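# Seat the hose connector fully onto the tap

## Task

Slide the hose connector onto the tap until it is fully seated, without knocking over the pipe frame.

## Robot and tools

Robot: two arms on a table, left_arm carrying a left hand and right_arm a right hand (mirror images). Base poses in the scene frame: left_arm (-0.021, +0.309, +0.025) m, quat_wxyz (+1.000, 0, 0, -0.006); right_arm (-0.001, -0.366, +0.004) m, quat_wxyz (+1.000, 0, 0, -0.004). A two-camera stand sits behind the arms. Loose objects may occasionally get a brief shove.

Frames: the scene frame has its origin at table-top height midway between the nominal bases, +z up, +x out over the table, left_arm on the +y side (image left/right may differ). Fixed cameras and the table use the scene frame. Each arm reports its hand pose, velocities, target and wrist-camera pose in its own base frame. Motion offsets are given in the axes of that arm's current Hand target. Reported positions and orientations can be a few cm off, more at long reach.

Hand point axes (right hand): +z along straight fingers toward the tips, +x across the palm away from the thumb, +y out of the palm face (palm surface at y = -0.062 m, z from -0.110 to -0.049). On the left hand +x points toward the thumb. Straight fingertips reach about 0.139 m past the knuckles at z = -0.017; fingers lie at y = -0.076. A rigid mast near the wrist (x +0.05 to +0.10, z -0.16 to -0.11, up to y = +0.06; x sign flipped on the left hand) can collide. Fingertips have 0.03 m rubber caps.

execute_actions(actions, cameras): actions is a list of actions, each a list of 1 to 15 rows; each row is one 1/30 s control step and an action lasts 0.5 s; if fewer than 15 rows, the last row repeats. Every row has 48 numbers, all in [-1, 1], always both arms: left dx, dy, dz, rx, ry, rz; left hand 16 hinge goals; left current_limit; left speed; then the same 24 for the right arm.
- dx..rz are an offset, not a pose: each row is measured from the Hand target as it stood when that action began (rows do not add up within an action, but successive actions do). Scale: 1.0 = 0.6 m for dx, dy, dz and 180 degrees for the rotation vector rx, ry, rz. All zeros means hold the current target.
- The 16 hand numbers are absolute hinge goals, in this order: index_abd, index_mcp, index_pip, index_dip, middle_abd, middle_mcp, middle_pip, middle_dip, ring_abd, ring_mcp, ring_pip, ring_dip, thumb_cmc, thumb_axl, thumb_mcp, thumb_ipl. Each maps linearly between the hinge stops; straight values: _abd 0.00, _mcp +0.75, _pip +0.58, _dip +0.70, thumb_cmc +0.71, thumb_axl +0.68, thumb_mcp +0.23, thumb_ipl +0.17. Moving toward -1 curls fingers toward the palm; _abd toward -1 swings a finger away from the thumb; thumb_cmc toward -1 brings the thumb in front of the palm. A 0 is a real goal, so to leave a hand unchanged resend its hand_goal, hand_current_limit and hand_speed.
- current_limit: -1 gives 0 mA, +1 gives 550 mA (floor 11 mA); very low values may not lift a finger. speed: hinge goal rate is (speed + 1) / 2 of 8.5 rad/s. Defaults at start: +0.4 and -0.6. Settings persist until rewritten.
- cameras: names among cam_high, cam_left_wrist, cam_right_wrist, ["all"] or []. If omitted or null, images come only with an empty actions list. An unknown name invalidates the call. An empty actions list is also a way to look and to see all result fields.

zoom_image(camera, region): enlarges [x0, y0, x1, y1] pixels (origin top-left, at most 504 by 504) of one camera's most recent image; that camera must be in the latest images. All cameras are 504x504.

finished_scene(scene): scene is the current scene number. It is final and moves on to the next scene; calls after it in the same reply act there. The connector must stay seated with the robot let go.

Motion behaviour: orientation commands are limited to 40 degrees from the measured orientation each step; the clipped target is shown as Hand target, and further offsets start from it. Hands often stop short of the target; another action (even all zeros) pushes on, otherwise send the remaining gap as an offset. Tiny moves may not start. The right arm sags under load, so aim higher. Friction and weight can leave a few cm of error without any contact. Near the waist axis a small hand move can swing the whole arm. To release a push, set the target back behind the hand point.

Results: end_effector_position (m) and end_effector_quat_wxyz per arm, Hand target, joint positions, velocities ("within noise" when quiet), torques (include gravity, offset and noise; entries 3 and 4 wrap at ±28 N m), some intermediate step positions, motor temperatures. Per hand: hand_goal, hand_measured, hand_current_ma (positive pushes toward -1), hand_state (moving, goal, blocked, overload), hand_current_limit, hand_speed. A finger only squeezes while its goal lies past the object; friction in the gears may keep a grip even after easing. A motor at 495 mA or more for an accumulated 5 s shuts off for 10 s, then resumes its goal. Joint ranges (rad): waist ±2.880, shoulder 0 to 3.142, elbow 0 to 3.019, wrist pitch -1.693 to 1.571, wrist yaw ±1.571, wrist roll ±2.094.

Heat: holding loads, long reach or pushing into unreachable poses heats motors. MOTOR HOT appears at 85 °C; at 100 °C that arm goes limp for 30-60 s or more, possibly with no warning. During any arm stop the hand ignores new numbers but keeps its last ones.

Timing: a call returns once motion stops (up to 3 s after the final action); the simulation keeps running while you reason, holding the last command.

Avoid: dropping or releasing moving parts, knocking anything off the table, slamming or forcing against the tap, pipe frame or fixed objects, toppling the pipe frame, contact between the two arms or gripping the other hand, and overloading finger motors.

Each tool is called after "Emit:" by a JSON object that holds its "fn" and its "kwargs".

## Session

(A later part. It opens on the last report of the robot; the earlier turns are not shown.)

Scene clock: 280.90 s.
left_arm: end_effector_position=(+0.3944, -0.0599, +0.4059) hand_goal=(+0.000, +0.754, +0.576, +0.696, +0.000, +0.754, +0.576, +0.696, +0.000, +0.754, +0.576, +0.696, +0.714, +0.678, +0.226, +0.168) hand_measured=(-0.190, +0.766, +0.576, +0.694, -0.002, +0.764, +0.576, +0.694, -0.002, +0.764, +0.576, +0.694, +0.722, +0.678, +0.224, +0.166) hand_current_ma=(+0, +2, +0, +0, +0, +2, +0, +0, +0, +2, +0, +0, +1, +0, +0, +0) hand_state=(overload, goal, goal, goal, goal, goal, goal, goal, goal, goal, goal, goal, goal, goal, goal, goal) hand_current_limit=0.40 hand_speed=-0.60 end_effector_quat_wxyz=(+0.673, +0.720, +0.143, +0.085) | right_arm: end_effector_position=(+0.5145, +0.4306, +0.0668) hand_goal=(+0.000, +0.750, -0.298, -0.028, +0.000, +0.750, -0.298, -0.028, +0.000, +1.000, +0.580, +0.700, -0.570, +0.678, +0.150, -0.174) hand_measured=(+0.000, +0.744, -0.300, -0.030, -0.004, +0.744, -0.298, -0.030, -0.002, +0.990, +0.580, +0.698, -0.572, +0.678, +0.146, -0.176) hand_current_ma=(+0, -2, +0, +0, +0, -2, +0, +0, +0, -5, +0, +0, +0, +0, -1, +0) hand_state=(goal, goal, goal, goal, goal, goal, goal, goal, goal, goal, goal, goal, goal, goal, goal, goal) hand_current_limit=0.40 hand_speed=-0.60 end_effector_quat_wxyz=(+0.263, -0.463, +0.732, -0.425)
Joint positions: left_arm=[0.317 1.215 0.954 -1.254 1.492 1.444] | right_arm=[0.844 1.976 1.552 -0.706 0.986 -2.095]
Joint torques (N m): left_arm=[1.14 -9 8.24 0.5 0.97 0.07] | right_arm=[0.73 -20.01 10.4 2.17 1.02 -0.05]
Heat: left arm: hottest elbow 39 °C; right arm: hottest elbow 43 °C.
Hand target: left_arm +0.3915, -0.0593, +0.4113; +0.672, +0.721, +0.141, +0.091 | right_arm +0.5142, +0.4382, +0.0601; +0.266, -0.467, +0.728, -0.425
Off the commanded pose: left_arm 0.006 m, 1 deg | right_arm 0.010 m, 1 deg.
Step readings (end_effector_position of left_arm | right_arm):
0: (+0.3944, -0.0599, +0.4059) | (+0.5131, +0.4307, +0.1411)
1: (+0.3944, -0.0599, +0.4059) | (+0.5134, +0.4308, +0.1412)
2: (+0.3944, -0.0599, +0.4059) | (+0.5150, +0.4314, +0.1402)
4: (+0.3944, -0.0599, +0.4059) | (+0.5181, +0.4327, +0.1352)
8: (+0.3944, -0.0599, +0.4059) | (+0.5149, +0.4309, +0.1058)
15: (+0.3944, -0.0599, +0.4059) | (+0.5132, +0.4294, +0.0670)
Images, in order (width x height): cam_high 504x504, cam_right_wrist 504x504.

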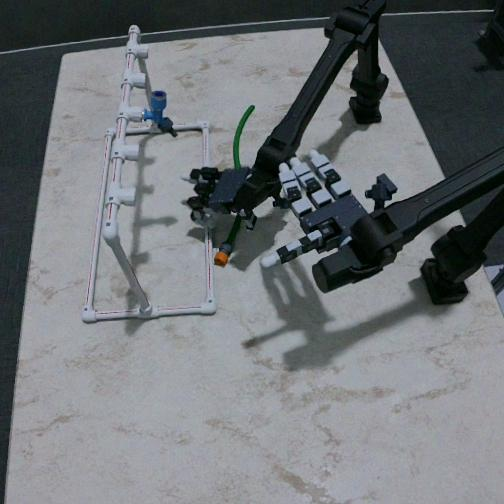

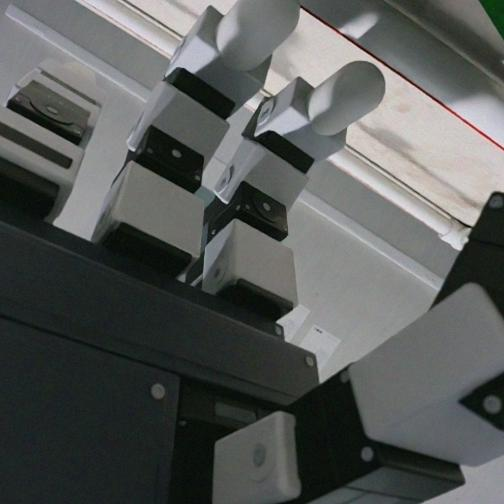

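Emit:
{"fn": "execute_actions", "kwargs": {"actions": [[[0,0,0,0,0,0, 0,0.754,0.576,0.696, 0,0.754,0.576,0.696, 0,0.754,0.576,0.696, 0.714,0.678,0.226,0.168, 0.4,-0.6, 0.01,0.0423,0,0,0,0, 0,0.75,-0.299,-0.029, 0,0.75,-0.299,-0.029, 0,1,0.58,0.7, -0.571,0.678,0.15,-0.174, 0.4,-0.6]]], "cameras": ["cam_high","cam_right_wrist"]}}

Emit:
{"fn": "zoom_image", "kwargs": {"camera": "cam_high", "region": [180, 160, 280, 280]}}

Scene clock: 282.47 s.
left_arm: end_effector_position=(+0.3944, -0.0599, +0.4059) hand_goal=(+0.000, +0.754, +0.576, +0.696, +0.000, +0.754, +0.576, +0.696, +0.000, +0.754, +0.576, +0.696, +0.714, +0.678, +0.226, +0.168) hand_measured=(-0.190, +0.766, +0.576, +0.694, -0.002, +0.764, +0.576, +0.694, -0.002, +0.764, +0.576, +0.694, +0.722, +0.678, +0.224, +0.166) hand_current_ma=(+0, +2, +0, +0, +0, +2, +0, +0, +0, +2, +0, +0, +1, +0, +0, +0) hand_state=(overload, goal, goal, goal, goal, goal, goal, goal, goal, goal, goal, goal, goal, goal, goal, goal) hand_current_limit=0.40 hand_speed=-0.60 end_effector_quat_wxyz=(+0.673, +0.720, +0.143, +0.085) | right_arm: end_effector_position=(+0.5010, +0.4343, +0.0526) hand_goal=(+0.000, +0.750, -0.298, -0.028, +0.000, +0.750, -0.298, -0.028, +0.000, +1.000, +0.580, +0.700, -0.570, +0.678, +0.150, -0.174) hand_measured=(+0.000, +0.744, -0.300, -0.030, -0.004, +0.744, -0.298, -0.030, -0.002, +0.990, +0.580, +0.698, -0.572, +0.678, +0.146, -0.176) hand_current_ma=(+0, -2, +0, +0, +0, -2, +0, +0, +0, -5, +0, +0, +0, +0, -1, +0) hand_state=(goal, goal, goal, goal, goal, goal, goal, goal, goal, goal, goal, goal, goal, goal, goal, goal) hand_current_limit=0.40 hand_speed=-0.60 end_effector_quat_wxyz=(+0.267, -0.469, +0.727, -0.425)
Joint positions: left_arm=[0.317 1.215 0.954 -1.254 1.492 1.444] | right_arm=[0.865 1.976 1.51 -0.671 0.992 -2.089]
Joint torques (N m): left_arm=[1.14 -9 8.24 0.5 0.98 0.07] | right_arm=[0.26 -19.37 9.28 2.15 1.06 0.18]
Heat: left arm: hottest elbow 39 °C; right arm: hottest elbow 43 °C.
Hand target: left_arm +0.3915, -0.0593, +0.4113; +0.672, +0.721, +0.141, +0.091 | right_arm +0.5000, +0.4378, +0.0380; +0.266, -0.467, +0.728, -0.425
Off the commanded pose: left_arm 0.006 m, 1 deg | right_arm 0.015 m, 0 deg.
Step readings (end_effector_position of left_arm | right_arm):
0: (+0.3944, -0.0599, +0.4059) | (+0.5145, +0.4306, +0.0668)
1: (+0.3944, -0.0599, +0.4059) | (+0.5144, +0.4308, +0.0669)
2: (+0.3944, -0.0599, +0.4059) | (+0.5141, +0.4318, +0.0668)
4: (+0.3944, -0.0599, +0.4059) | (+0.5136, +0.4321, +0.0651)
8: (+0.3944, -0.0599, +0.4059) | (+0.5060, +0.4313, +0.0560)
15: (+0.3944, -0.0599, +0.4059) | (+0.5015, +0.4333, +0.0525)
Images, in order (width x height): cam_high 504x504, cam_right_wrist 504x504.

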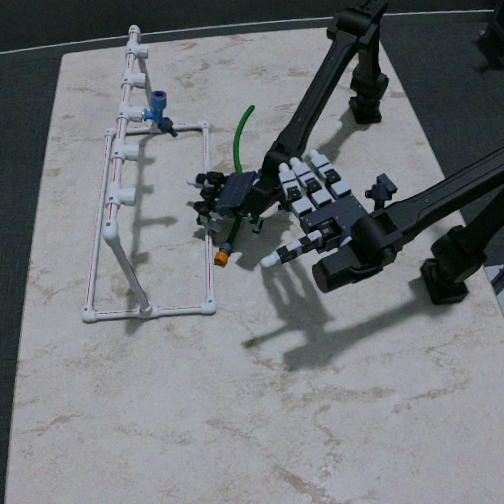

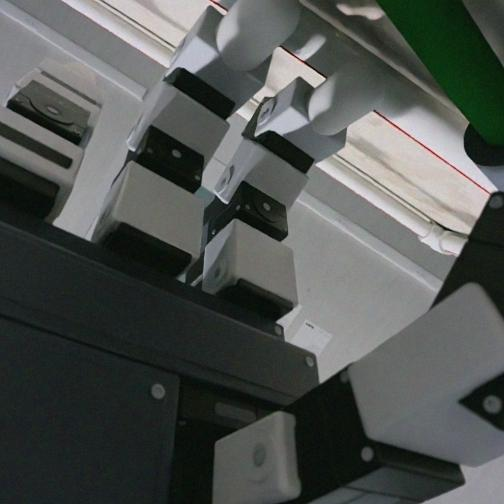

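Scaled by 4.200 from the camera's 504x504 image, which has a finer 720x720 frame.

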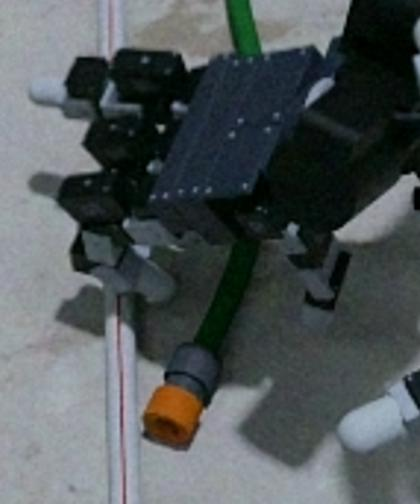

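Emit:
{"fn": "execute_actions", "kwargs": {"actions": [[[0,0,0,0,0,0, 0,0.754,0.576,0.696, 0,0.754,0.576,0.696, 0,0.754,0.576,0.696, 0.714,0.678,0.226,0.168, 0.4,-0.6, 0,0.0173,0.01,0,0,0, 0,0.75,-0.299,-0.029, 0,0.75,-0.299,-0.029, 0,1,0.58,0.7, -0.571,0.678,0.15,-0.174, 0.4,-0.6]]], "cameras": ["cam_high","cam_right_wrist"]}}

Emit:
{"fn": "zoom_image", "kwargs": {"camera": "cam_high", "region": [180, 190, 260, 280]}}

Scene clock: 283.67 s.
left_arm: end_effector_position=(+0.3944, -0.0599, +0.4059) hand_goal=(+0.000, +0.754, +0.576, +0.696, +0.000, +0.754, +0.576, +0.696, +0.000, +0.754, +0.576, +0.696, +0.714, +0.678, +0.226, +0.168) hand_measured=(-0.190, +0.766, +0.576, +0.694, -0.002, +0.764, +0.576, +0.694, -0.002, +0.764, +0.576, +0.694, +0.722, +0.678, +0.224, +0.166) hand_current_ma=(+0, +2, +0, +0, +0, +2, +0, +0, +0, +2, +0, +0, +1, +0, +0, +0) hand_state=(overload, goal, goal, goal, goal, goal, goal, goal, goal, goal, goal, goal, goal, goal, goal, goal) hand_current_limit=0.40 hand_speed=-0.60 end_effector_quat_wxyz=(+0.673, +0.720, +0.143, +0.085) | right_arm: end_effector_position=(+0.5024, +0.4358, +0.0483) hand_goal=(+0.000, +0.750, -0.298, -0.028, +0.000, +0.750, -0.298, -0.028, +0.000, +1.000, +0.580, +0.700, -0.570, +0.678, +0.150, -0.174) hand_measured=(+0.000, +0.744, -0.300, -0.030, -0.004, +0.744, -0.298, -0.030, -0.002, +0.990, +0.580, +0.698, -0.572, +0.678, +0.146, -0.176) hand_current_ma=(+0, -2, +0, +0, +0, -2, +0, +0, +0, -5, +0, +0, +0, +0, -1, +0) hand_state=(goal, goal, goal, goal, goal, goal, goal, goal, goal, goal, goal, goal, goal, goal, goal, goal) hand_current_limit=0.40 hand_speed=-0.60 end_effector_quat_wxyz=(+0.272, -0.465, +0.728, -0.424)
Joint positions: left_arm=[0.317 1.215 0.954 -1.254 1.492 1.444] | right_arm=[0.865 1.981 1.501 -0.644 0.993 -2.088]
Joint torques (N m): left_arm=[1.14 -9 8.23 0.5 0.97 0.08] | right_arm=[0.38 -18.43 8.99 2.33 1.05 0.16]
Heat: left arm: hottest elbow 39 °C; right arm: hottest elbow 43 °C.
Hand target: left_arm +0.3915, -0.0593, +0.4113; +0.672, +0.721, +0.141, +0.091 | right_arm +0.5001, +0.4377, +0.0261; +0.266, -0.467, +0.728, -0.425
Off the commanded pose: left_arm 0.006 m, 1 deg | right_arm 0.022 m, 1 deg.
Step readings (end_effector_position of left_arm | right_arm):
0: (+0.3944, -0.0599, +0.4059) | (+0.5010, +0.4343, +0.0527)
1: (+0.3944, -0.0599, +0.4059) | (+0.5011, +0.4344, +0.0527)
2: (+0.3944, -0.0599, +0.4059) | (+0.5015, +0.4349, +0.0529)
4: (+0.3944, -0.0599, +0.4059) | (+0.5022, +0.4356, +0.0528)
8: (+0.3944, -0.0599, +0.4059) | (+0.5025, +0.4359, +0.0513)
15: (+0.3944, -0.0599, +0.4059) | (+0.5023, +0.4357, +0.0485)
Images, in order (width x height): cam_high 504x504, cam_right_wrist 504x504.

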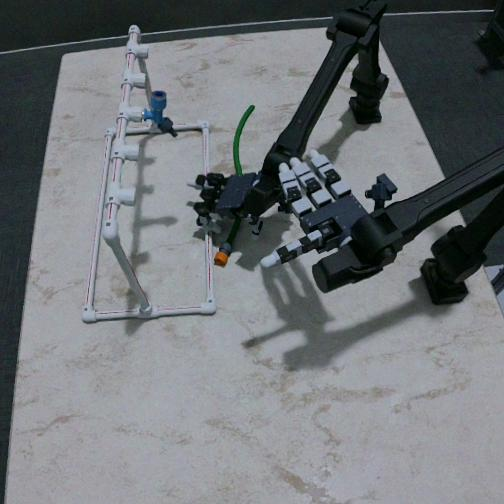

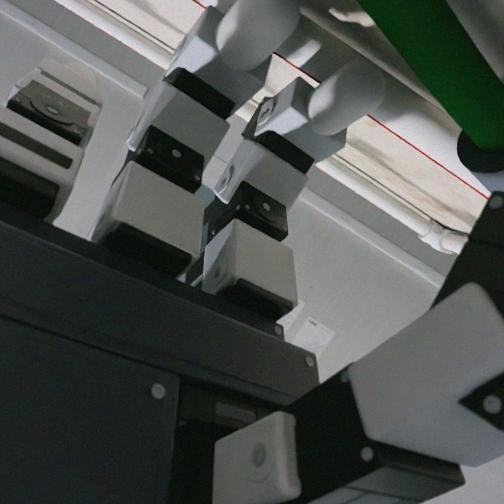

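Scaled by 5.600 from the camera's 504x504 image, which has a finer 720x720 frame.

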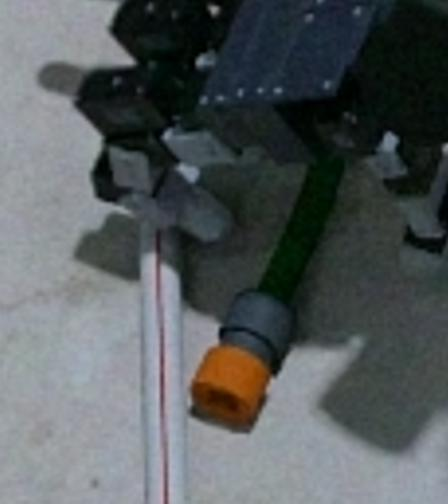

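Emit:
{"fn": "execute_actions", "kwargs": {"actions": [[[0,0,0,0,0,0, 0,0.754,0.576,0.696, 0,0.754,0.576,0.696, 0,0.754,0.576,0.696, 0.714,0.678,0.226,0.168, 0.4,-0.6, 0,0.0115,0.0067,0,0,0, 0,0.65,-0.299,-0.029, 0,0.65,-0.299,-0.029, 0,1,0.58,0.7, -0.571,0.678,0.15,-0.174, 0.4,-0.6]]], "cameras": ["cam_high","cam_right_wrist"]}}

Emit:
{"fn": "zoom_image", "kwargs": {"camera": "cam_high", "region": [180, 190, 260, 280]}}

Scene clock: 285.27 s.
left_arm: end_effector_position=(+0.3944, -0.0599, +0.4059) hand_goal=(+0.000, +0.754, +0.576, +0.696, +0.000, +0.754, +0.576, +0.696, +0.000, +0.754, +0.576, +0.696, +0.714, +0.678, +0.226, +0.168) hand_measured=(-0.190, +0.766, +0.576, +0.694, -0.002, +0.764, +0.576, +0.694, -0.002, +0.764, +0.576, +0.694, +0.722, +0.678, +0.224, +0.166) hand_current_ma=(+0, +2, +0, +0, +0, +2, +0, +0, +0, +2, +0, +0, +1, +0, +0, +0) hand_state=(overload, goal, goal, goal, goal, goal, goal, goal, goal, goal, goal, goal, goal, goal, goal, goal) hand_current_limit=0.40 hand_speed=-0.60 end_effector_quat_wxyz=(+0.673, +0.720, +0.143, +0.085) | right_arm: end_effector_position=(+0.5030, +0.4359, +0.0420) hand_goal=(+0.000, +0.650, -0.298, -0.028, +0.000, +0.650, -0.298, -0.028, +0.000, +1.000, +0.580, +0.700, -0.570, +0.678, +0.150, -0.174) hand_measured=(+0.000, +0.646, -0.302, -0.030, -0.004, +0.646, -0.298, -0.030, -0.002, +0.990, +0.580, +0.698, -0.572, +0.678, +0.146, -0.176) hand_current_ma=(+0, -1, -1, +0, +0, -1, +0, +0, +0, -5, +0, +0, +0, +0, -1, +0) hand_state=(goal, goal, goal, goal, goal, goal, goal, goal, goal, goal, goal, goal, goal, goal, goal, goal) hand_current_limit=0.40 hand_speed=-0.60 end_effector_quat_wxyz=(+0.273, -0.463, +0.728, -0.424)
Joint positions: left_arm=[0.317 1.215 0.954 -1.254 1.492 1.444] | right_arm=[0.865 1.989 1.494 -0.627 0.995 -2.087]
Joint torques (N m): left_arm=[1.03 -8.94 8.24 0.51 0.98 0.07] | right_arm=[0.32 -18.37 8.94 2.19 0.91 0.17]
Heat: left arm: hottest elbow 39 °C; right arm: hottest elbow 43 °C.
Hand target: left_arm +0.3915, -0.0593, +0.4113; +0.672, +0.721, +0.141, +0.091 | right_arm +0.5002, +0.4377, +0.0183; +0.266, -0.467, +0.728, -0.425
Off the commanded pose: left_arm 0.006 m, 1 deg | right_arm 0.024 m, 1 deg.
Step readings (end_effector_position of left_arm | right_arm):
0: (+0.3944, -0.0599, +0.4059) | (+0.5024, +0.4358, +0.0483)
1: (+0.3944, -0.0599, +0.4059) | (+0.5024, +0.4358, +0.0483)
2: (+0.3944, -0.0599, +0.4059) | (+0.5028, +0.4361, +0.0486)
4: (+0.3944, -0.0599, +0.4059) | (+0.5034, +0.4368, +0.0481)
8: (+0.3944, -0.0599, +0.4059) | (+0.5030, +0.4363, +0.0444)
15: (+0.3944, -0.0599, +0.4059) | (+0.5030, +0.4359, +0.0420)
Images, in order (width x height): cam_high 504x504, cam_right_wrist 504x504.

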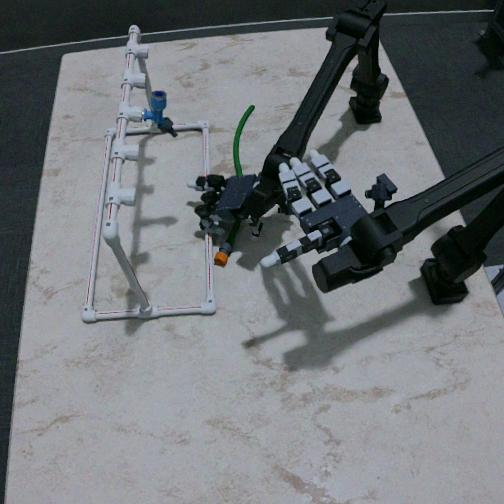

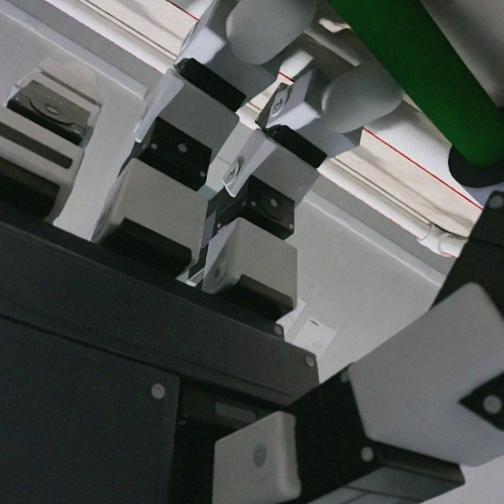

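Scaled by 5.600 from the camera's 504x504 image, which has a finer 720x720 frame.

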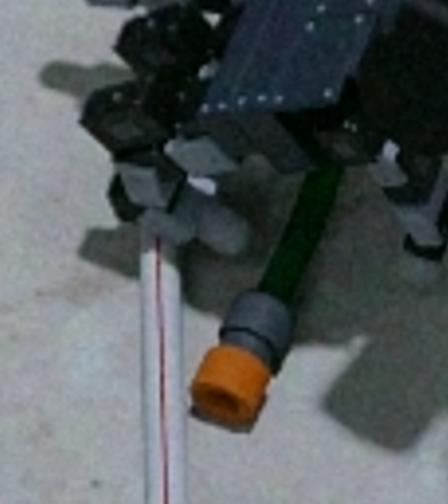

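Emit:
{"fn": "execute_actions", "kwargs": {"actions": [[[0,0,0,0,0,0, 0,0.754,0.576,0.696, 0,0.754,0.576,0.696, 0,0.754,0.576,0.696, 0.714,0.678,0.226,0.168, 0.4,-0.6, 0,0,0,0,0,0, 0,0.5,-0.299,-0.029, 0,0.5,-0.299,-0.029, 0,1,0.58,0.7, -0.571,0.678,0,-0.2, 0.2,-0.6]],[[0,0,0,0,0,0, 0,0.754,0.576,0.696, 0,0.754,0.576,0.696, 0,0.754,0.576,0.696, 0.714,0.678,0.226,0.168, 0.4,-0.6, 0,0,0,0,0,0, 0,0.4,-0.34,-0.07, 0,0.4,-0.34,-0.07, 0,1,0.58,0.7, -0.571,0.678,-0.15,-0.23, 0.2,-0.6]],[[0,0,0,0,0,0, 0,0.754,0.576,0.696, 0,0.754,0.576,0.696, 0,0.754,0.576,0.696, 0.714,0.678,0.226,0.168, 0.4,-0.6, 0,0,0,0,0,0, 0,0.33,-0.34,-0.07, 0,0.33,-0.34,-0.07, 0,1,0.58,0.7, -0.571,0.678,-0.28,-0.27, 0.2,-0.6]]], "cameras": ["cam_high","cam_right_wrist"]}}

Emit:
{"fn": "zoom_image", "kwargs": {"camera": "cam_high", "region": [180, 190, 260, 280]}}

Scene clock: 287.77 s.
left_arm: end_effector_position=(+0.3944, -0.0599, +0.4059) hand_goal=(+0.000, +0.754, +0.576, +0.696, +0.000, +0.754, +0.576, +0.696, +0.000, +0.754, +0.576, +0.696, +0.714, +0.678, +0.226, +0.168) hand_measured=(-0.190, +0.766, +0.576, +0.694, -0.002, +0.764, +0.576, +0.694, -0.002, +0.764, +0.576, +0.694, +0.722, +0.678, +0.224, +0.166) hand_current_ma=(+0, +2, +0, +0, +0, +2, +0, +0, +0, +2, +0, +0, +1, +0, +0, +0) hand_state=(overload, goal, goal, goal, goal, goal, goal, goal, goal, goal, goal, goal, goal, goal, goal, goal) hand_current_limit=0.40 hand_speed=-0.60 end_effector_quat_wxyz=(+0.673, +0.720, +0.143, +0.085) | right_arm: end_effector_position=(+0.5104, +0.4355, +0.0463) hand_goal=(+0.000, +0.330, -0.340, -0.070, +0.000, +0.330, -0.340, -0.070, +0.000, +1.000, +0.580, +0.700, -0.570, +0.678, -0.280, -0.270) hand_measured=(-0.002, +0.468, -0.306, -0.066, +0.002, +0.328, -0.336, -0.066, -0.002, +0.990, +0.580, +0.698, -0.572, +0.678, -0.274, -0.266) hand_current_ma=(+0, +330, +34, +1, +0, +0, +1, +1, +0, -5, +0, +0, +0, +0, +3, +1) hand_state=(goal, blocked, blocked, goal, goal, goal, goal, goal, goal, goal, goal, goal, goal, goal, goal, goal) hand_current_limit=0.20 hand_speed=-0.60 end_effector_quat_wxyz=(+0.285, -0.445, +0.732, -0.430)
Joint positions: left_arm=[0.317 1.215 0.954 -1.254 1.492 1.444] | right_arm=[0.861 1.989 1.494 -0.607 1.019 -2.069]
Joint torques (N m): left_arm=[1.14 -9 8.24 0.49 0.98 0.07] | right_arm=[0.73 -18.43 8.91 1.35 -0.11 -0.02]
Heat: left arm: hottest elbow 39 °C; right arm: hottest elbow 42 °C.
Hand target: left_arm +0.3915, -0.0593, +0.4113; +0.672, +0.721, +0.141, +0.091 | right_arm +0.5002, +0.4376, +0.0183; +0.266, -0.467, +0.728, -0.425
Off the commanded pose: left_arm 0.006 m, 1 deg | right_arm 0.030 m, 3 deg.
Step readings (end_effector_position of left_arm | right_arm):
0: (+0.3944, -0.0599, +0.4059) | (+0.5030, +0.4359, +0.0420)
1: (+0.3944, -0.0599, +0.4059) | (+0.5030, +0.4359, +0.0420)
2: (+0.3944, -0.0599, +0.4059) | (+0.5033, +0.4357, +0.0423)
4: (+0.3944, -0.0599, +0.4059) | (+0.5049, +0.4356, +0.0435)
8: (+0.3944, -0.0599, +0.4059) | (+0.5071, +0.4363, +0.0449)
15: (+0.3944, -0.0599, +0.4059) | (+0.5071, +0.4364, +0.0449)
16: (+0.3944, -0.0599, +0.4059) | (+0.5071, +0.4364, +0.0449)
17: (+0.3944, -0.0599, +0.4059) | (+0.5076, +0.4363, +0.0453)
19: (+0.3944, -0.0599, +0.4059) | (+0.5096, +0.4351, +0.0460)
23: (+0.3944, -0.0599, +0.4059) | (+0.5101, +0.4354, +0.0462)
30: (+0.3944, -0.0599, +0.4059) | (+0.5102, +0.4355, +0.0462)
31: (+0.3944, -0.0599, +0.4059) | (+0.5102, +0.4355, +0.0462)
32: (+0.3944, -0.0599, +0.4059) | (+0.5102, +0.4356, +0.0462)
34: (+0.3944, -0.0599, +0.4059) | (+0.5104, +0.4354, +0.0462)
38: (+0.3944, -0.0599, +0.4059) | (+0.5104, +0.4355, +0.0463)
45: (+0.3944, -0.0599, +0.4059) | (+0.5104, +0.4355, +0.0463)
Images, in order (width x height): cam_high 504x504, cam_right_wrist 504x504.

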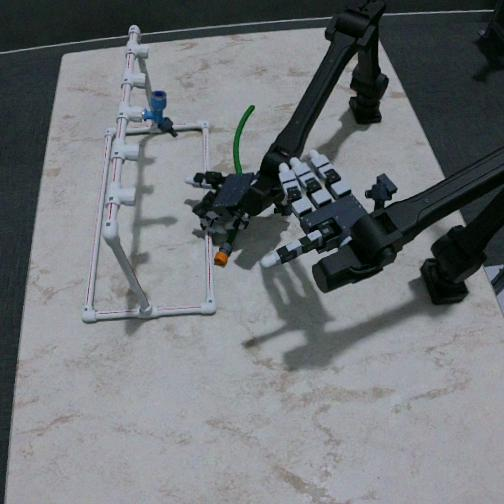

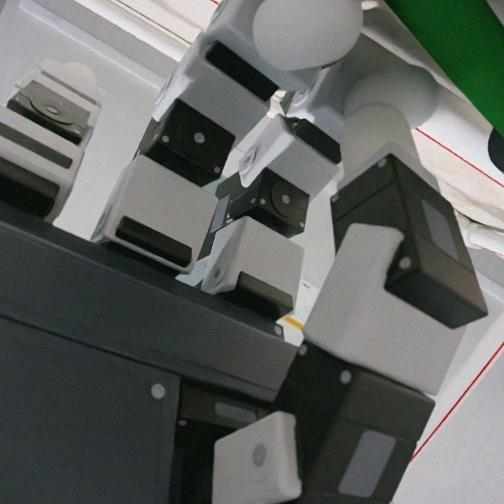

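Scaled by 5.600 from the camera's 504x504 image, which has a finer 720x720 frame.

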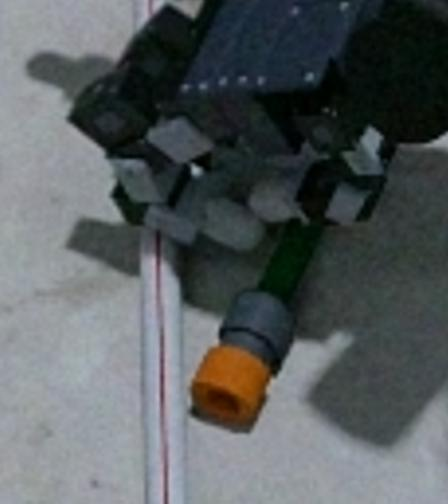

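Emit:
{"fn": "execute_actions", "kwargs": {"actions": [[[0,0,0,0,0,0, 0,0.754,0.576,0.696, 0,0.754,0.576,0.696, 0,0.754,0.576,0.696, 0.714,0.678,0.226,0.168, 0.4,-0.6, 0,-0.0825,-0.0475,0,0,0, 0,0.4,-0.299,-0.029, 0,0.4,-0.299,-0.029, 0,1,0.58,0.7, -0.571,0.678,-0.2,-0.27, 0.2,-0.6]],[[0,0,0,0,0,0, 0,0.754,0.576,0.696, 0,0.754,0.576,0.696, 0,0.754,0.576,0.696, 0.714,0.678,0.226,0.168, 0.4,-0.6, 0,0,0,0,0,0, 0,0.65,-0.299,-0.029, 0,0.65,-0.299,-0.029, 0,1,0.58,0.7, -0.571,0.678,0.4,0.17, 0.2,-0.4]]], "cameras": ["cam_high"]}}

Emit:
{"fn": "zoom_image", "kwargs": {"camera": "cam_high", "region": [180, 190, 260, 280]}}

Scene clock: 289.83 s.
left_arm: end_effector_position=(+0.3944, -0.0599, +0.4059) hand_goal=(+0.000, +0.754, +0.576, +0.696, +0.000, +0.754, +0.576, +0.696, +0.000, +0.754, +0.576, +0.696, +0.714, +0.678, +0.226, +0.168) hand_measured=(-0.190, +0.766, +0.576, +0.694, -0.002, +0.764, +0.576, +0.694, -0.002, +0.764, +0.576, +0.694, +0.722, +0.678, +0.224, +0.166) hand_current_ma=(+0, +2, +0, +0, +0, +2, +0, +0, +0, +2, +0, +0, +1, +0, +0, +0) hand_state=(overload, goal, goal, goal, goal, goal, goal, goal, goal, goal, goal, goal, goal, goal, goal, goal) hand_current_limit=0.40 hand_speed=-0.60 end_effector_quat_wxyz=(+0.673, +0.720, +0.143, +0.085) | right_arm: end_effector_position=(+0.4940, +0.4218, +0.0526) hand_goal=(+0.000, +0.650, -0.298, -0.028, +0.000, +0.650, -0.298, -0.028, +0.000, +1.000, +0.580, +0.700, -0.570, +0.678, +0.400, +0.170) hand_measured=(+0.002, +0.638, -0.300, -0.030, +0.002, +0.636, -0.300, -0.030, -0.002, +0.990, +0.580, +0.698, -0.572, +0.678, +0.392, +0.166) hand_current_ma=(+0, -7, +0, +0, +0, -9, +0, +0, +0, -5, +0, +0, +0, +0, -5, -1) hand_state=(goal, goal, goal, goal, goal, goal, goal, goal, goal, goal, goal, goal, goal, goal, goal, goal) hand_current_limit=0.20 hand_speed=-0.40 end_effector_quat_wxyz=(+0.249, -0.471, +0.728, -0.431)
Joint positions: left_arm=[0.317 1.215 0.954 -1.254 1.492 1.444] | right_arm=[0.861 1.964 1.499 -0.722 0.997 -2.069]
Joint torques (N m): left_arm=[1.08 -9 8.24 0.5 0.97 0.08] | right_arm=[0.79 -21.89 13.46 0.85 0.86 -0.04]
Heat: left arm: hottest elbow 39 °C; right arm: hottest elbow 42 °C.
Hand target: left_arm +0.3915, -0.0593, +0.4113; +0.672, +0.721, +0.141, +0.091 | right_arm +0.5003, +0.4381, +0.0753; +0.266, -0.467, +0.728, -0.425
Off the commanded pose: left_arm 0.006 m, 1 deg | right_arm 0.029 m, 2 deg.
Step readings (end_effector_position of left_arm | right_arm):
0: (+0.3944, -0.0599, +0.4059) | (+0.5104, +0.4355, +0.0463)
1: (+0.3944, -0.0599, +0.4059) | (+0.5104, +0.4355, +0.0463)
2: (+0.3944, -0.0599, +0.4059) | (+0.5099, +0.4351, +0.0466)
4: (+0.3944, -0.0599, +0.4059) | (+0.5074, +0.4337, +0.0494)
8: (+0.3944, -0.0599, +0.4059) | (+0.5000, +0.4276, +0.0546)
15: (+0.3944, -0.0599, +0.4059) | (+0.4953, +0.4232, +0.0532)
16: (+0.3944, -0.0599, +0.4059) | (+0.4952, +0.4231, +0.0532)
17: (+0.3944, -0.0599, +0.4059) | (+0.4950, +0.4229, +0.0531)
19: (+0.3944, -0.0599, +0.4059) | (+0.4945, +0.4223, +0.0528)
23: (+0.3944, -0.0599, +0.4059) | (+0.4942, +0.4220, +0.0527)
30: (+0.3944, -0.0599, +0.4059) | (+0.4940, +0.4218, +0.0526)
Images, in order (width x height): cam_high 504x504.

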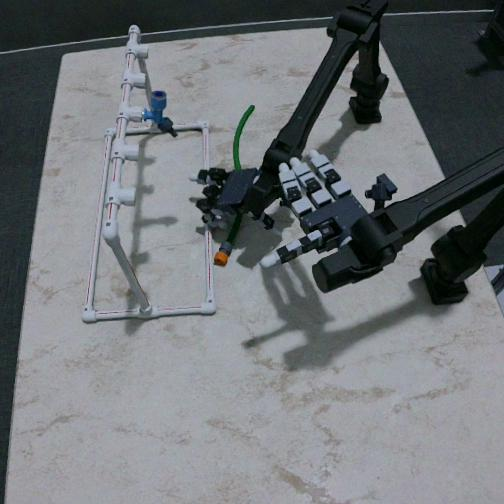

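Scaled by 5.600 from the camera's 504x504 image, which has a finer 720x720 frame.

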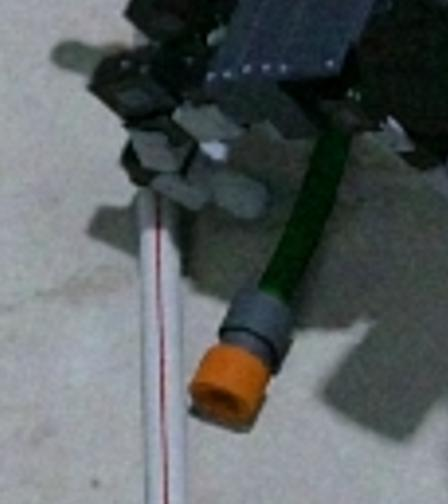

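Emit:
{"fn": "execute_actions", "kwargs": {"actions": [[[0,0,0,0,0,0, 0,0.754,0.576,0.696, 0,0.754,0.576,0.696, 0,0.754,0.576,0.696, 0.714,0.678,0.226,0.168, 0.4,-0.6, 0.0273,0.0883,0.0485,0,0,0, 0,0.65,-0.299,-0.029, 0,0.65,-0.299,-0.029, 0,1,0.58,0.7, -0.571,0.678,0.4,0.17, 0.2,-0.6]]], "cameras": ["cam_high"]}}

Emit:
{"fn": "zoom_image", "kwargs": {"camera": "cam_high", "region": [180, 190, 260, 280]}}

Scene clock: 291.43 s.
left_arm: end_effector_position=(+0.3944, -0.0599, +0.4059) hand_goal=(+0.000, +0.754, +0.576, +0.696, +0.000, +0.754, +0.576, +0.696, +0.000, +0.754, +0.576, +0.696, +0.714, +0.678, +0.226, +0.168) hand_measured=(-0.190, +0.766, +0.576, +0.694, -0.002, +0.764, +0.576, +0.694, -0.002, +0.764, +0.576, +0.694, +0.722, +0.678, +0.224, +0.166) hand_current_ma=(+0, +2, +0, +0, +0, +2, +0, +0, +0, +2, +0, +0, +1, +0, +0, +0) hand_state=(overload, goal, goal, goal, goal, goal, goal, goal, goal, goal, goal, goal, goal, goal, goal, goal) hand_current_limit=0.40 hand_speed=-0.60 end_effector_quat_wxyz=(+0.673, +0.720, +0.143, +0.085) | right_arm: end_effector_position=(+0.4968, +0.4246, +0.0381) hand_goal=(+0.000, +0.650, -0.298, -0.028, +0.000, +0.650, -0.298, -0.028, +0.000, +1.000, +0.580, +0.700, -0.570, +0.678, +0.400, +0.170) hand_measured=(-0.002, +0.654, -0.298, -0.030, -0.010, +0.642, -0.306, -0.030, -0.002, +0.990, +0.580, +0.698, -0.572, +0.678, +0.392, +0.166) hand_current_ma=(+0, +1, +0, +0, -3, -3, -2, +0, +0, -5, +0, +0, +0, +0, -5, -1) hand_state=(goal, goal, goal, goal, goal, goal, goal, goal, goal, goal, goal, goal, goal, goal, goal, goal) hand_current_limit=0.20 hand_speed=-0.60 end_effector_quat_wxyz=(+0.277, -0.455, +0.731, -0.426)
Joint positions: left_arm=[0.317 1.215 0.954 -1.254 1.492 1.444] | right_arm=[0.862 1.964 1.439 -0.594 1.003 -2.074]
Joint torques (N m): left_arm=[1.14 -9 8.24 0.5 0.97 0.07] | right_arm=[0.15 -18.43 8.06 2.54 0.44 -0.04]
Heat: left arm: hottest elbow 39 °C; right arm: hottest elbow 42 °C.
Hand target: left_arm +0.3915, -0.0593, +0.4113; +0.672, +0.721, +0.141, +0.091 | right_arm +0.4921, +0.4233, +0.0150; +0.266, -0.467, +0.728, -0.425
Off the commanded pose: left_arm 0.006 m, 1 deg | right_arm 0.024 m, 2 deg.
Step readings (end_effector_position of left_arm | right_arm):
0: (+0.3944, -0.0599, +0.4059) | (+0.4940, +0.4218, +0.0526)
1: (+0.3944, -0.0599, +0.4059) | (+0.4940, +0.4218, +0.0526)
2: (+0.3944, -0.0599, +0.4059) | (+0.4946, +0.4226, +0.0529)
4: (+0.3944, -0.0599, +0.4059) | (+0.4975, +0.4260, +0.0517)
8: (+0.3944, -0.0599, +0.4059) | (+0.4960, +0.4244, +0.0408)
15: (+0.3944, -0.0599, +0.4059) | (+0.4968, +0.4247, +0.0382)
Images, in order (width x height): cam_high 504x504.

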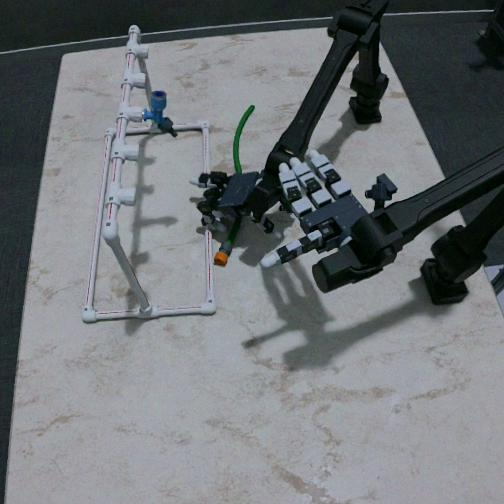

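Scaled by 5.600 from the camera's 504x504 image, which has a finer 720x720 frame.

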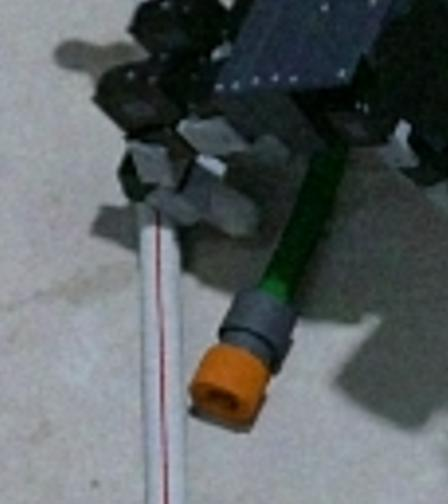

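Emit:
{"fn": "execute_actions", "kwargs": {"actions": [[[0,0,0,0,0,0, 0,0.754,0.576,0.696, 0,0.754,0.576,0.696, 0,0.754,0.576,0.696, 0.714,0.678,0.226,0.168, 0.4,-0.6, 0.0248,0.012,-0.0538,0,0,0, 0,0.65,-0.299,-0.029, 0,0.65,-0.299,-0.029, 0,1,0.58,0.7, -0.571,0.678,0.4,0.17, 0.2,-0.6]],[[0,0,0,0,0,0, 0,0.754,0.576,0.696, 0,0.754,0.576,0.696, 0,0.754,0.576,0.696, 0.714,0.678,0.226,0.168, 0.4,-0.6, 0.0248,0.0265,-0.0455,0,0,0, 0,0.65,-0.299,-0.029, 0,0.65,-0.299,-0.029, 0,1,0.58,0.7, -0.571,0.678,0.4,0.17, 0.2,-0.6]]], "cameras": ["cam_high"]}}

Emit:
{"fn": "zoom_image", "kwargs": {"camera": "cam_high", "region": [180, 190, 280, 290]}}

Scene clock: 293.43 s.
left_arm: end_effector_position=(+0.3944, -0.0599, +0.4059) hand_goal=(+0.000, +0.754, +0.576, +0.696, +0.000, +0.754, +0.576, +0.696, +0.000, +0.754, +0.576, +0.696, +0.714, +0.678, +0.226, +0.168) hand_measured=(-0.190, +0.766, +0.576, +0.694, -0.002, +0.764, +0.576, +0.694, -0.002, +0.764, +0.576, +0.694, +0.722, +0.678, +0.224, +0.166) hand_current_ma=(+0, +2, +0, +0, +0, +2, +0, +0, +0, +2, +0, +0, +1, +0, +0, +0) hand_state=(overload, goal, goal, goal, goal, goal, goal, goal, goal, goal, goal, goal, goal, goal, goal, goal) hand_current_limit=0.40 hand_speed=-0.60 end_effector_quat_wxyz=(+0.673, +0.720, +0.143, +0.085) | right_arm: end_effector_position=(+0.4358, +0.4246, +0.0319) hand_goal=(+0.000, +0.650, -0.298, -0.028, +0.000, +0.650, -0.298, -0.028, +0.000, +1.000, +0.580, +0.700, -0.570, +0.678, +0.400, +0.170) hand_measured=(+0.002, +0.648, -0.294, -0.030, +0.004, +0.664, -0.296, -0.032, -0.002, +0.990, +0.580, +0.698, -0.572, +0.678, +0.392, +0.166) hand_current_ma=(+0, +0, +1, +0, +1, +9, +0, -1, +0, -5, +0, +0, +0, +0, -5, -1) hand_state=(goal, goal, goal, goal, goal, goal, goal, goal, goal, goal, goal, goal, goal, goal, goal, goal) hand_current_limit=0.20 hand_speed=-0.60 end_effector_quat_wxyz=(+0.276, -0.455, +0.731, -0.427)
Joint positions: left_arm=[0.317 1.215 0.954 -1.254 1.492 1.444] | right_arm=[0.947 1.905 1.335 -0.679 1.037 -1.923]
Joint torques (N m): left_arm=[1.14 -9 8.23 0.5 0.97 0.07] | right_arm=[0.97 -19.72 7.46 0.43 0.53 0.13]
Heat: left arm: hottest elbow 39 °C; right arm: hottest elbow 42 °C.
Hand target: left_arm +0.3915, -0.0593, +0.4113; +0.672, +0.721, +0.141, +0.091 | right_arm +0.4222, +0.4230, +0.0247; +0.266, -0.467, +0.728, -0.425
Off the commanded pose: left_arm 0.006 m, 1 deg | right_arm 0.015 m, 2 deg.
Step readings (end_effector_position of left_arm | right_arm):
0: (+0.3944, -0.0599, +0.4059) | (+0.4969, +0.4246, +0.0381)
1: (+0.3944, -0.0599, +0.4059) | (+0.4966, +0.4245, +0.0379)
2: (+0.3944, -0.0599, +0.4059) | (+0.4954, +0.4244, +0.0375)
4: (+0.3944, -0.0599, +0.4059) | (+0.4892, +0.4264, +0.0367)
8: (+0.3944, -0.0599, +0.4059) | (+0.4780, +0.4250, +0.0355)
15: (+0.3944, -0.0599, +0.4059) | (+0.4686, +0.4260, +0.0328)
16: (+0.3944, -0.0599, +0.4059) | (+0.4684, +0.4261, +0.0327)
17: (+0.3944, -0.0599, +0.4059) | (+0.4676, +0.4258, +0.0324)
19: (+0.3944, -0.0599, +0.4059) | (+0.4618, +0.4237, +0.0324)
23: (+0.3944, -0.0599, +0.4059) | (+0.4440, +0.4225, +0.0322)
30: (+0.3944, -0.0599, +0.4059) | (+0.4359, +0.4247, +0.0319)
Images, in order (width x height): cam_high 504x504.

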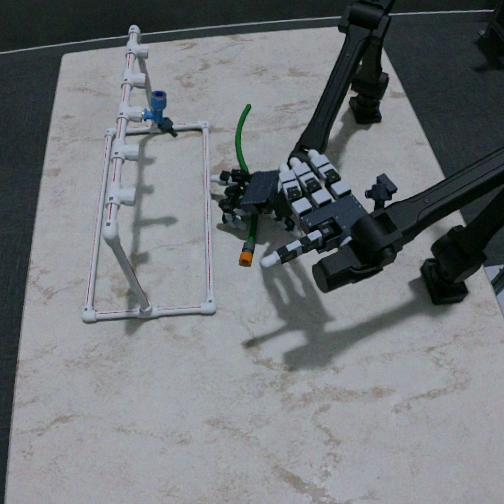

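Scaled by 5.040 from the camera's 504x504 image, which has a finer 720x720 frame.

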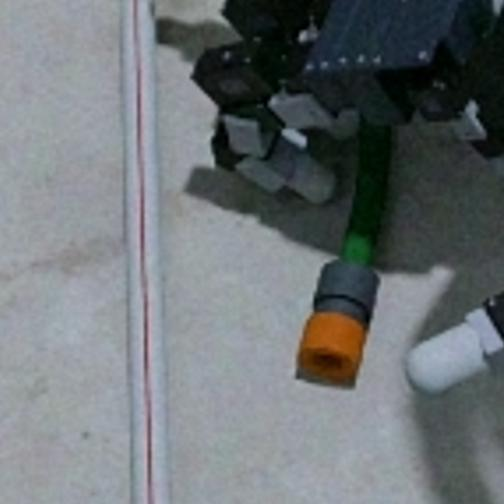

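Emit:
{"fn": "execute_actions", "kwargs": {"actions": [[[0.0193,0.128,-0.0893,0,0,0, 0,0.754,0.576,0.696, 0,0.754,0.576,0.696, 0,0.754,0.576,0.696, 0.714,0.678,0.226,0.168, 0.4,-0.6, 0,-0.139,-0.08,0,0,0, 0,0.75,-0.299,-0.029, 0,0.75,-0.299,-0.029, 0,1,0.58,0.7, -0.571,0.678,0.15,-0.174, 0.4,-0.6]],[[0,0,0,0,0,0, 0,0.754,0.576,0.696, 0,0.754,0.576,0.696, 0,0.754,0.576,0.696, 0.714,0.678,0.226,0.168, 0.4,-0.6, 0,0,0,0,0,0, -0.333,1,-0.299,-0.029, 0.333,1,-0.299,-0.029, 0,1,0.58,0.7, -0.686,0.678,0.15,-0.174, 0.4,-0.6]]], "cameras": ["all"]}}

Emit:
{"fn": "zoom_image", "kwargs": {"camera": "cam_high", "region": [180, 160, 300, 280]}}

Scene clock: 297.40 s.
left_arm: end_effector_position=(+0.3868, -0.0148, +0.4694) hand_goal=(+0.000, +0.754, +0.576, +0.696, +0.000, +0.754, +0.576, +0.696, +0.000, +0.754, +0.576, +0.696, +0.714, +0.678, +0.226, +0.168) hand_measured=(-0.190, +0.766, +0.576, +0.694, -0.002, +0.764, +0.576, +0.694, -0.002, +0.764, +0.576, +0.694, +0.724, +0.678, +0.224, +0.166) hand_current_ma=(+0, +2, +0, +0, +0, +2, +0, +0, +0, +2, +0, +0, +1, +0, +0, +0) hand_state=(overload, goal, goal, goal, goal, goal, goal, goal, goal, goal, goal, goal, goal, goal, goal, goal) hand_current_limit=0.40 hand_speed=-0.60 end_effector_quat_wxyz=(+0.678, +0.700, +0.195, +0.112) | right_arm: end_effector_position=(+0.4178, +0.4080, +0.1075) hand_goal=(-0.332, +1.000, -0.298, -0.028, +0.334, +1.000, -0.298, -0.028, +0.000, +1.000, +0.580, +0.700, -0.686, +0.678, +0.150, -0.174) hand_measured=(-0.184, +0.984, -0.304, -0.030, +0.168, +0.982, -0.308, -0.030, -0.002, +0.990, +0.580, +0.698, -0.682, +0.678, +0.150, -0.172) hand_current_ma=(+321, -9, -2, +0, -385, -12, -4, +0, +0, -5, +0, +0, +1, +0, +0, +1) hand_state=(blocked, goal, goal, goal, blocked, goal, goal, goal, goal, goal, goal, goal, goal, goal, goal, goal) hand_current_limit=0.40 hand_speed=-0.60 end_effector_quat_wxyz=(+0.253, -0.474, +0.725, -0.432)
Joint positions: left_arm=[0.441 1.179 1.085 -1.58 1.515 1.565] | right_arm=[0.952 1.782 1.389 -0.914 1.027 -1.925]
Joint torques (N m): left_arm=[1.38 -6.3 13.29 0.01 0.97 0.28] | right_arm=[0.73 -17.73 13.27 0.69 1 0.14]
Heat: left arm: hottest elbow 39 °C; right arm: hottest elbow 42 °C.
Hand target: left_arm +0.3914, -0.0094, +0.4912; +0.672, +0.721, +0.141, +0.091 | right_arm +0.4225, +0.4239, +0.1209; +0.266, -0.467, +0.728, -0.425
Off the commanded pose: left_arm 0.023 m, 7 deg | right_arm 0.021 m, 2 deg.
led back after a hold (right arm): the arm was led back toward your command in small steps, so it may still be short of it.
Step readings (end_effector_position of left_arm | right_arm):
0: (+0.3944, -0.0599, +0.4059) | (+0.4358, +0.4247, +0.0319)
1: (+0.3943, -0.0594, +0.4060) | (+0.4358, +0.4247, +0.0319) HELD (not all sent) right_arm
2: (+0.3940, -0.0576, +0.4070) | (+0.4357, +0.4248, +0.0317) HELD (not all sent) right_arm
4: (+0.3921, -0.0469, +0.4129) | (+0.4356, +0.4249, +0.0317) HELD (not all sent) right_arm
8: (+0.3874, -0.0223, +0.4437) | (+0.4340, +0.4246, +0.0315)
15: (+0.3853, -0.0147, +0.4723) | (+0.4180, +0.4045, +0.0589)
16: (+0.3853, -0.0147, +0.4718) | (+0.4167, +0.4032, +0.0676)
17: (+0.3855, -0.0146, +0.4712) | (+0.4163, +0.4029, +0.0756)
19: (+0.3865, -0.0142, +0.4697) | (+0.4169, +0.4049, +0.0908)
23: (+0.3882, -0.0136, +0.4675) | (+0.4195, +0.4101, +0.1071)
30: (+0.3878, -0.0143, +0.4687) | (+0.4181, +0.4085, +0.1076)
HELD (not all sent) right_arm: steps 1 to 5.
pose unreachable (right arm): on one or more control steps of this call, first in action 0 (counted from 0), this arm could not follow its commanded pose, so it was not sent that pose on those steps. It may still have moved: this result reports where it is.
cause: moving toward the commanded pose would bring a part of the arm too close to another arm (a part of this arm just beyond joint 4 (wrist pitch) and a part of the left arm just beyond its joint 6 (wrist roll), 78 mm apart when this arm was first held).

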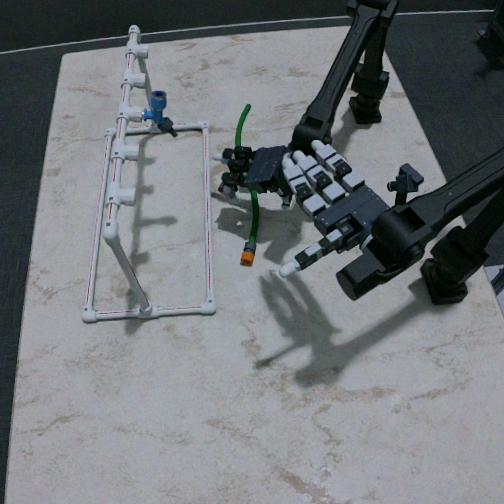

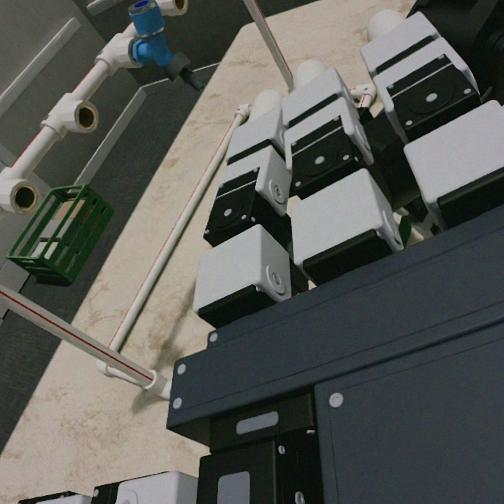

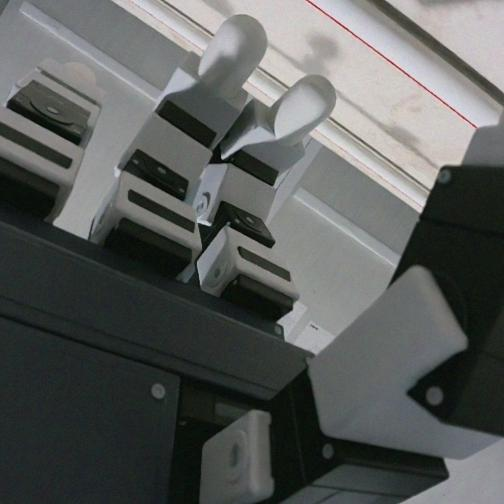

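Scaled by 4.200 from the camera's 504x504 image, which has a finer 720x720 frame.

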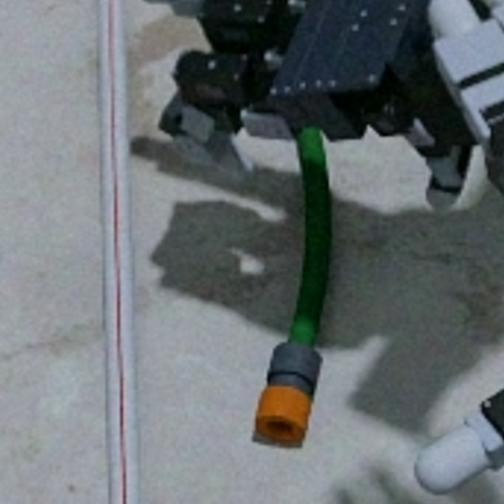

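Emit:
{"fn": "execute_actions", "kwargs": {"actions": [[[-0.0058,0.0995,-0.0079,0,0,0, 0,0.754,0.576,0.696, 0,0.754,0.576,0.696, 0,0.754,0.576,0.696, 0.714,0.678,0.226,0.168, 0.4,-0.6, -0.0877,0.0096,0.0013,0,0,0, -0.16,1,-0.299,-0.029, 0.16,1,-0.299,-0.029, 0,1,0.58,0.7, -0.686,0.678,0.15,-0.174, 0.4,-0.6]],[[0,0,0,0,0,0, 0,0.754,0.576,0.696, 0,0.754,0.576,0.696, 0,0.754,0.576,0.696, 0.714,0.678,0.226,0.168, 0.4,-0.6, -0.0977,-0.0116,-0.0013,0,0,0, -0.16,1,-0.299,-0.029, 0.16,1,-0.299,-0.029, 0,1,0.58,0.7, -0.686,0.678,0.15,-0.174, 0.4,-0.6]]], "cameras": ["all"]}}

Emit:
{"fn": "zoom_image", "kwargs": {"camera": "cam_high", "region": [180, 160, 300, 280]}}

Scene clock: 299.73 s.
left_arm: end_effector_position=(+0.3884, -0.0125, +0.5286) hand_goal=(+0.000, +0.754, +0.576, +0.696, +0.000, +0.754, +0.576, +0.696, +0.000, +0.754, +0.576, +0.696, +0.714, +0.678, +0.226, +0.168) hand_measured=(-0.190, +0.766, +0.576, +0.694, -0.002, +0.764, +0.576, +0.694, -0.002, +0.764, +0.576, +0.694, +0.724, +0.678, +0.224, +0.166) hand_current_ma=(+0, +2, +0, +0, +0, +2, +0, +0, +0, +2, +0, +0, +1, +0, +0, +0) hand_state=(overload, goal, goal, goal, goal, goal, goal, goal, goal, goal, goal, goal, goal, goal, goal, goal) hand_current_limit=0.40 hand_speed=-0.60 end_effector_quat_wxyz=(+0.676, +0.701, +0.189, +0.123) | right_arm: end_effector_position=(+0.4639, +0.5078, +0.1198) hand_goal=(-0.160, +1.000, -0.298, -0.028, +0.160, +1.000, -0.298, -0.028, +0.000, +1.000, +0.580, +0.700, -0.686, +0.678, +0.150, -0.174) hand_measured=(-0.154, +0.984, -0.302, -0.030, +0.152, +0.982, -0.302, -0.030, -0.002, +0.990, +0.580, +0.698, -0.684, +0.678, +0.150, -0.172) hand_current_ma=(+1, -9, -1, +0, -3, -12, -1, +0, +0, -5, +0, +0, +0, +0, +0, +1) hand_state=(goal, goal, goal, goal, goal, goal, goal, goal, goal, goal, goal, goal, goal, goal, goal, goal) hand_current_limit=0.40 hand_speed=-0.60 end_effector_quat_wxyz=(+0.260, -0.474, +0.725, -0.428)
Joint positions: left_arm=[0.445 1.172 1.234 -1.669 1.516 1.525] | right_arm=[0.983 2.043 1.82 -1.106 1.031 -1.884]
Joint torques (N m): left_arm=[0.97 -6.48 13.48 0.08 1.1 0.01] | right_arm=[0.56 -20.07 14.83 0.69 1.16 0.2]
Heat: left arm: hottest elbow 39 °C; right arm: hottest elbow 42 °C.
Hand target: left_arm +0.3915, -0.0094, +0.5513; +0.672, +0.721, +0.141, +0.091 | right_arm +0.4699, +0.5245, +0.1211; +0.266, -0.467, +0.728, -0.425
Off the commanded pose: left_arm 0.023 m, 7 deg | right_arm 0.018 m, 1 deg.
joint sent to its limit (left arm) — joint 4 (wrist pitch), lower limit. The joint targets are off in orientation, not in position.
Step readings (end_effector_position of left_arm | right_arm):
0: (+0.3868, -0.0148, +0.4694) | (+0.4178, +0.4080, +0.1075)
1: (+0.3868, -0.0147, +0.4699) | (+0.4178, +0.4081, +0.1077)
2: (+0.3872, -0.0146, +0.4715) | (+0.4181, +0.4092, +0.1084)
4: (+0.3883, -0.0135, +0.4819) | (+0.4226, +0.4182, +0.1117)
8: (+0.3886, -0.0125, +0.5121) | (+0.4334, +0.4466, +0.1169)
15: (+0.3879, -0.0128, +0.5289) | (+0.4325, +0.4569, +0.1109)
16: (+0.3879, -0.0127, +0.5288) | (+0.4325, +0.4569, +0.1101)
17: (+0.3880, -0.0127, +0.5288) | (+0.4337, +0.4587, +0.1102)
19: (+0.3882, -0.0126, +0.5287) | (+0.4419, +0.4713, +0.1130)
23: (+0.3883, -0.0126, +0.5286) | (+0.4594, +0.4990, +0.1202)
30: (+0.3884, -0.0125, +0.5286) | (+0.4643, +0.5068, +0.1203)

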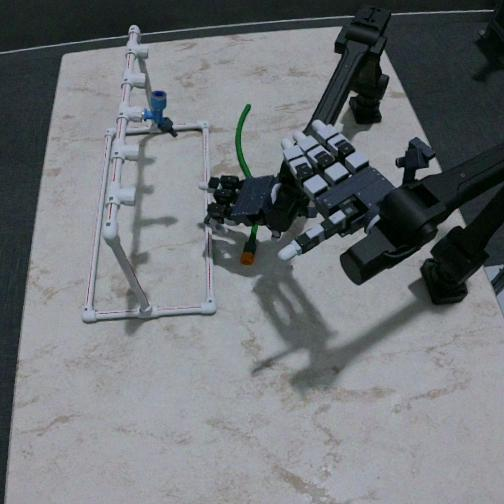

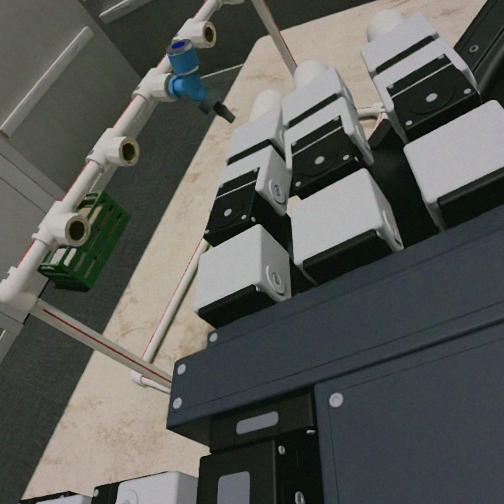

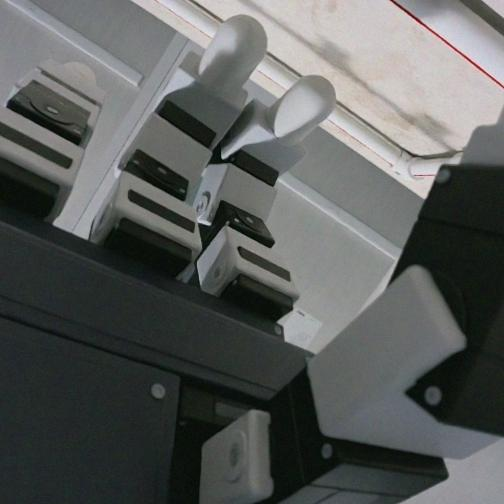

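Scaled by 4.200 from the camera's 504x504 image, which has a finer 720x720 frame.

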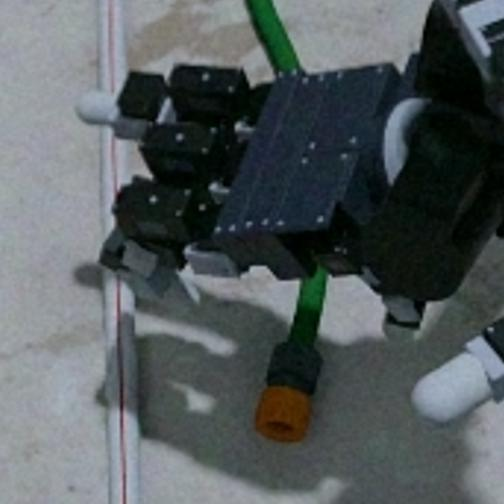

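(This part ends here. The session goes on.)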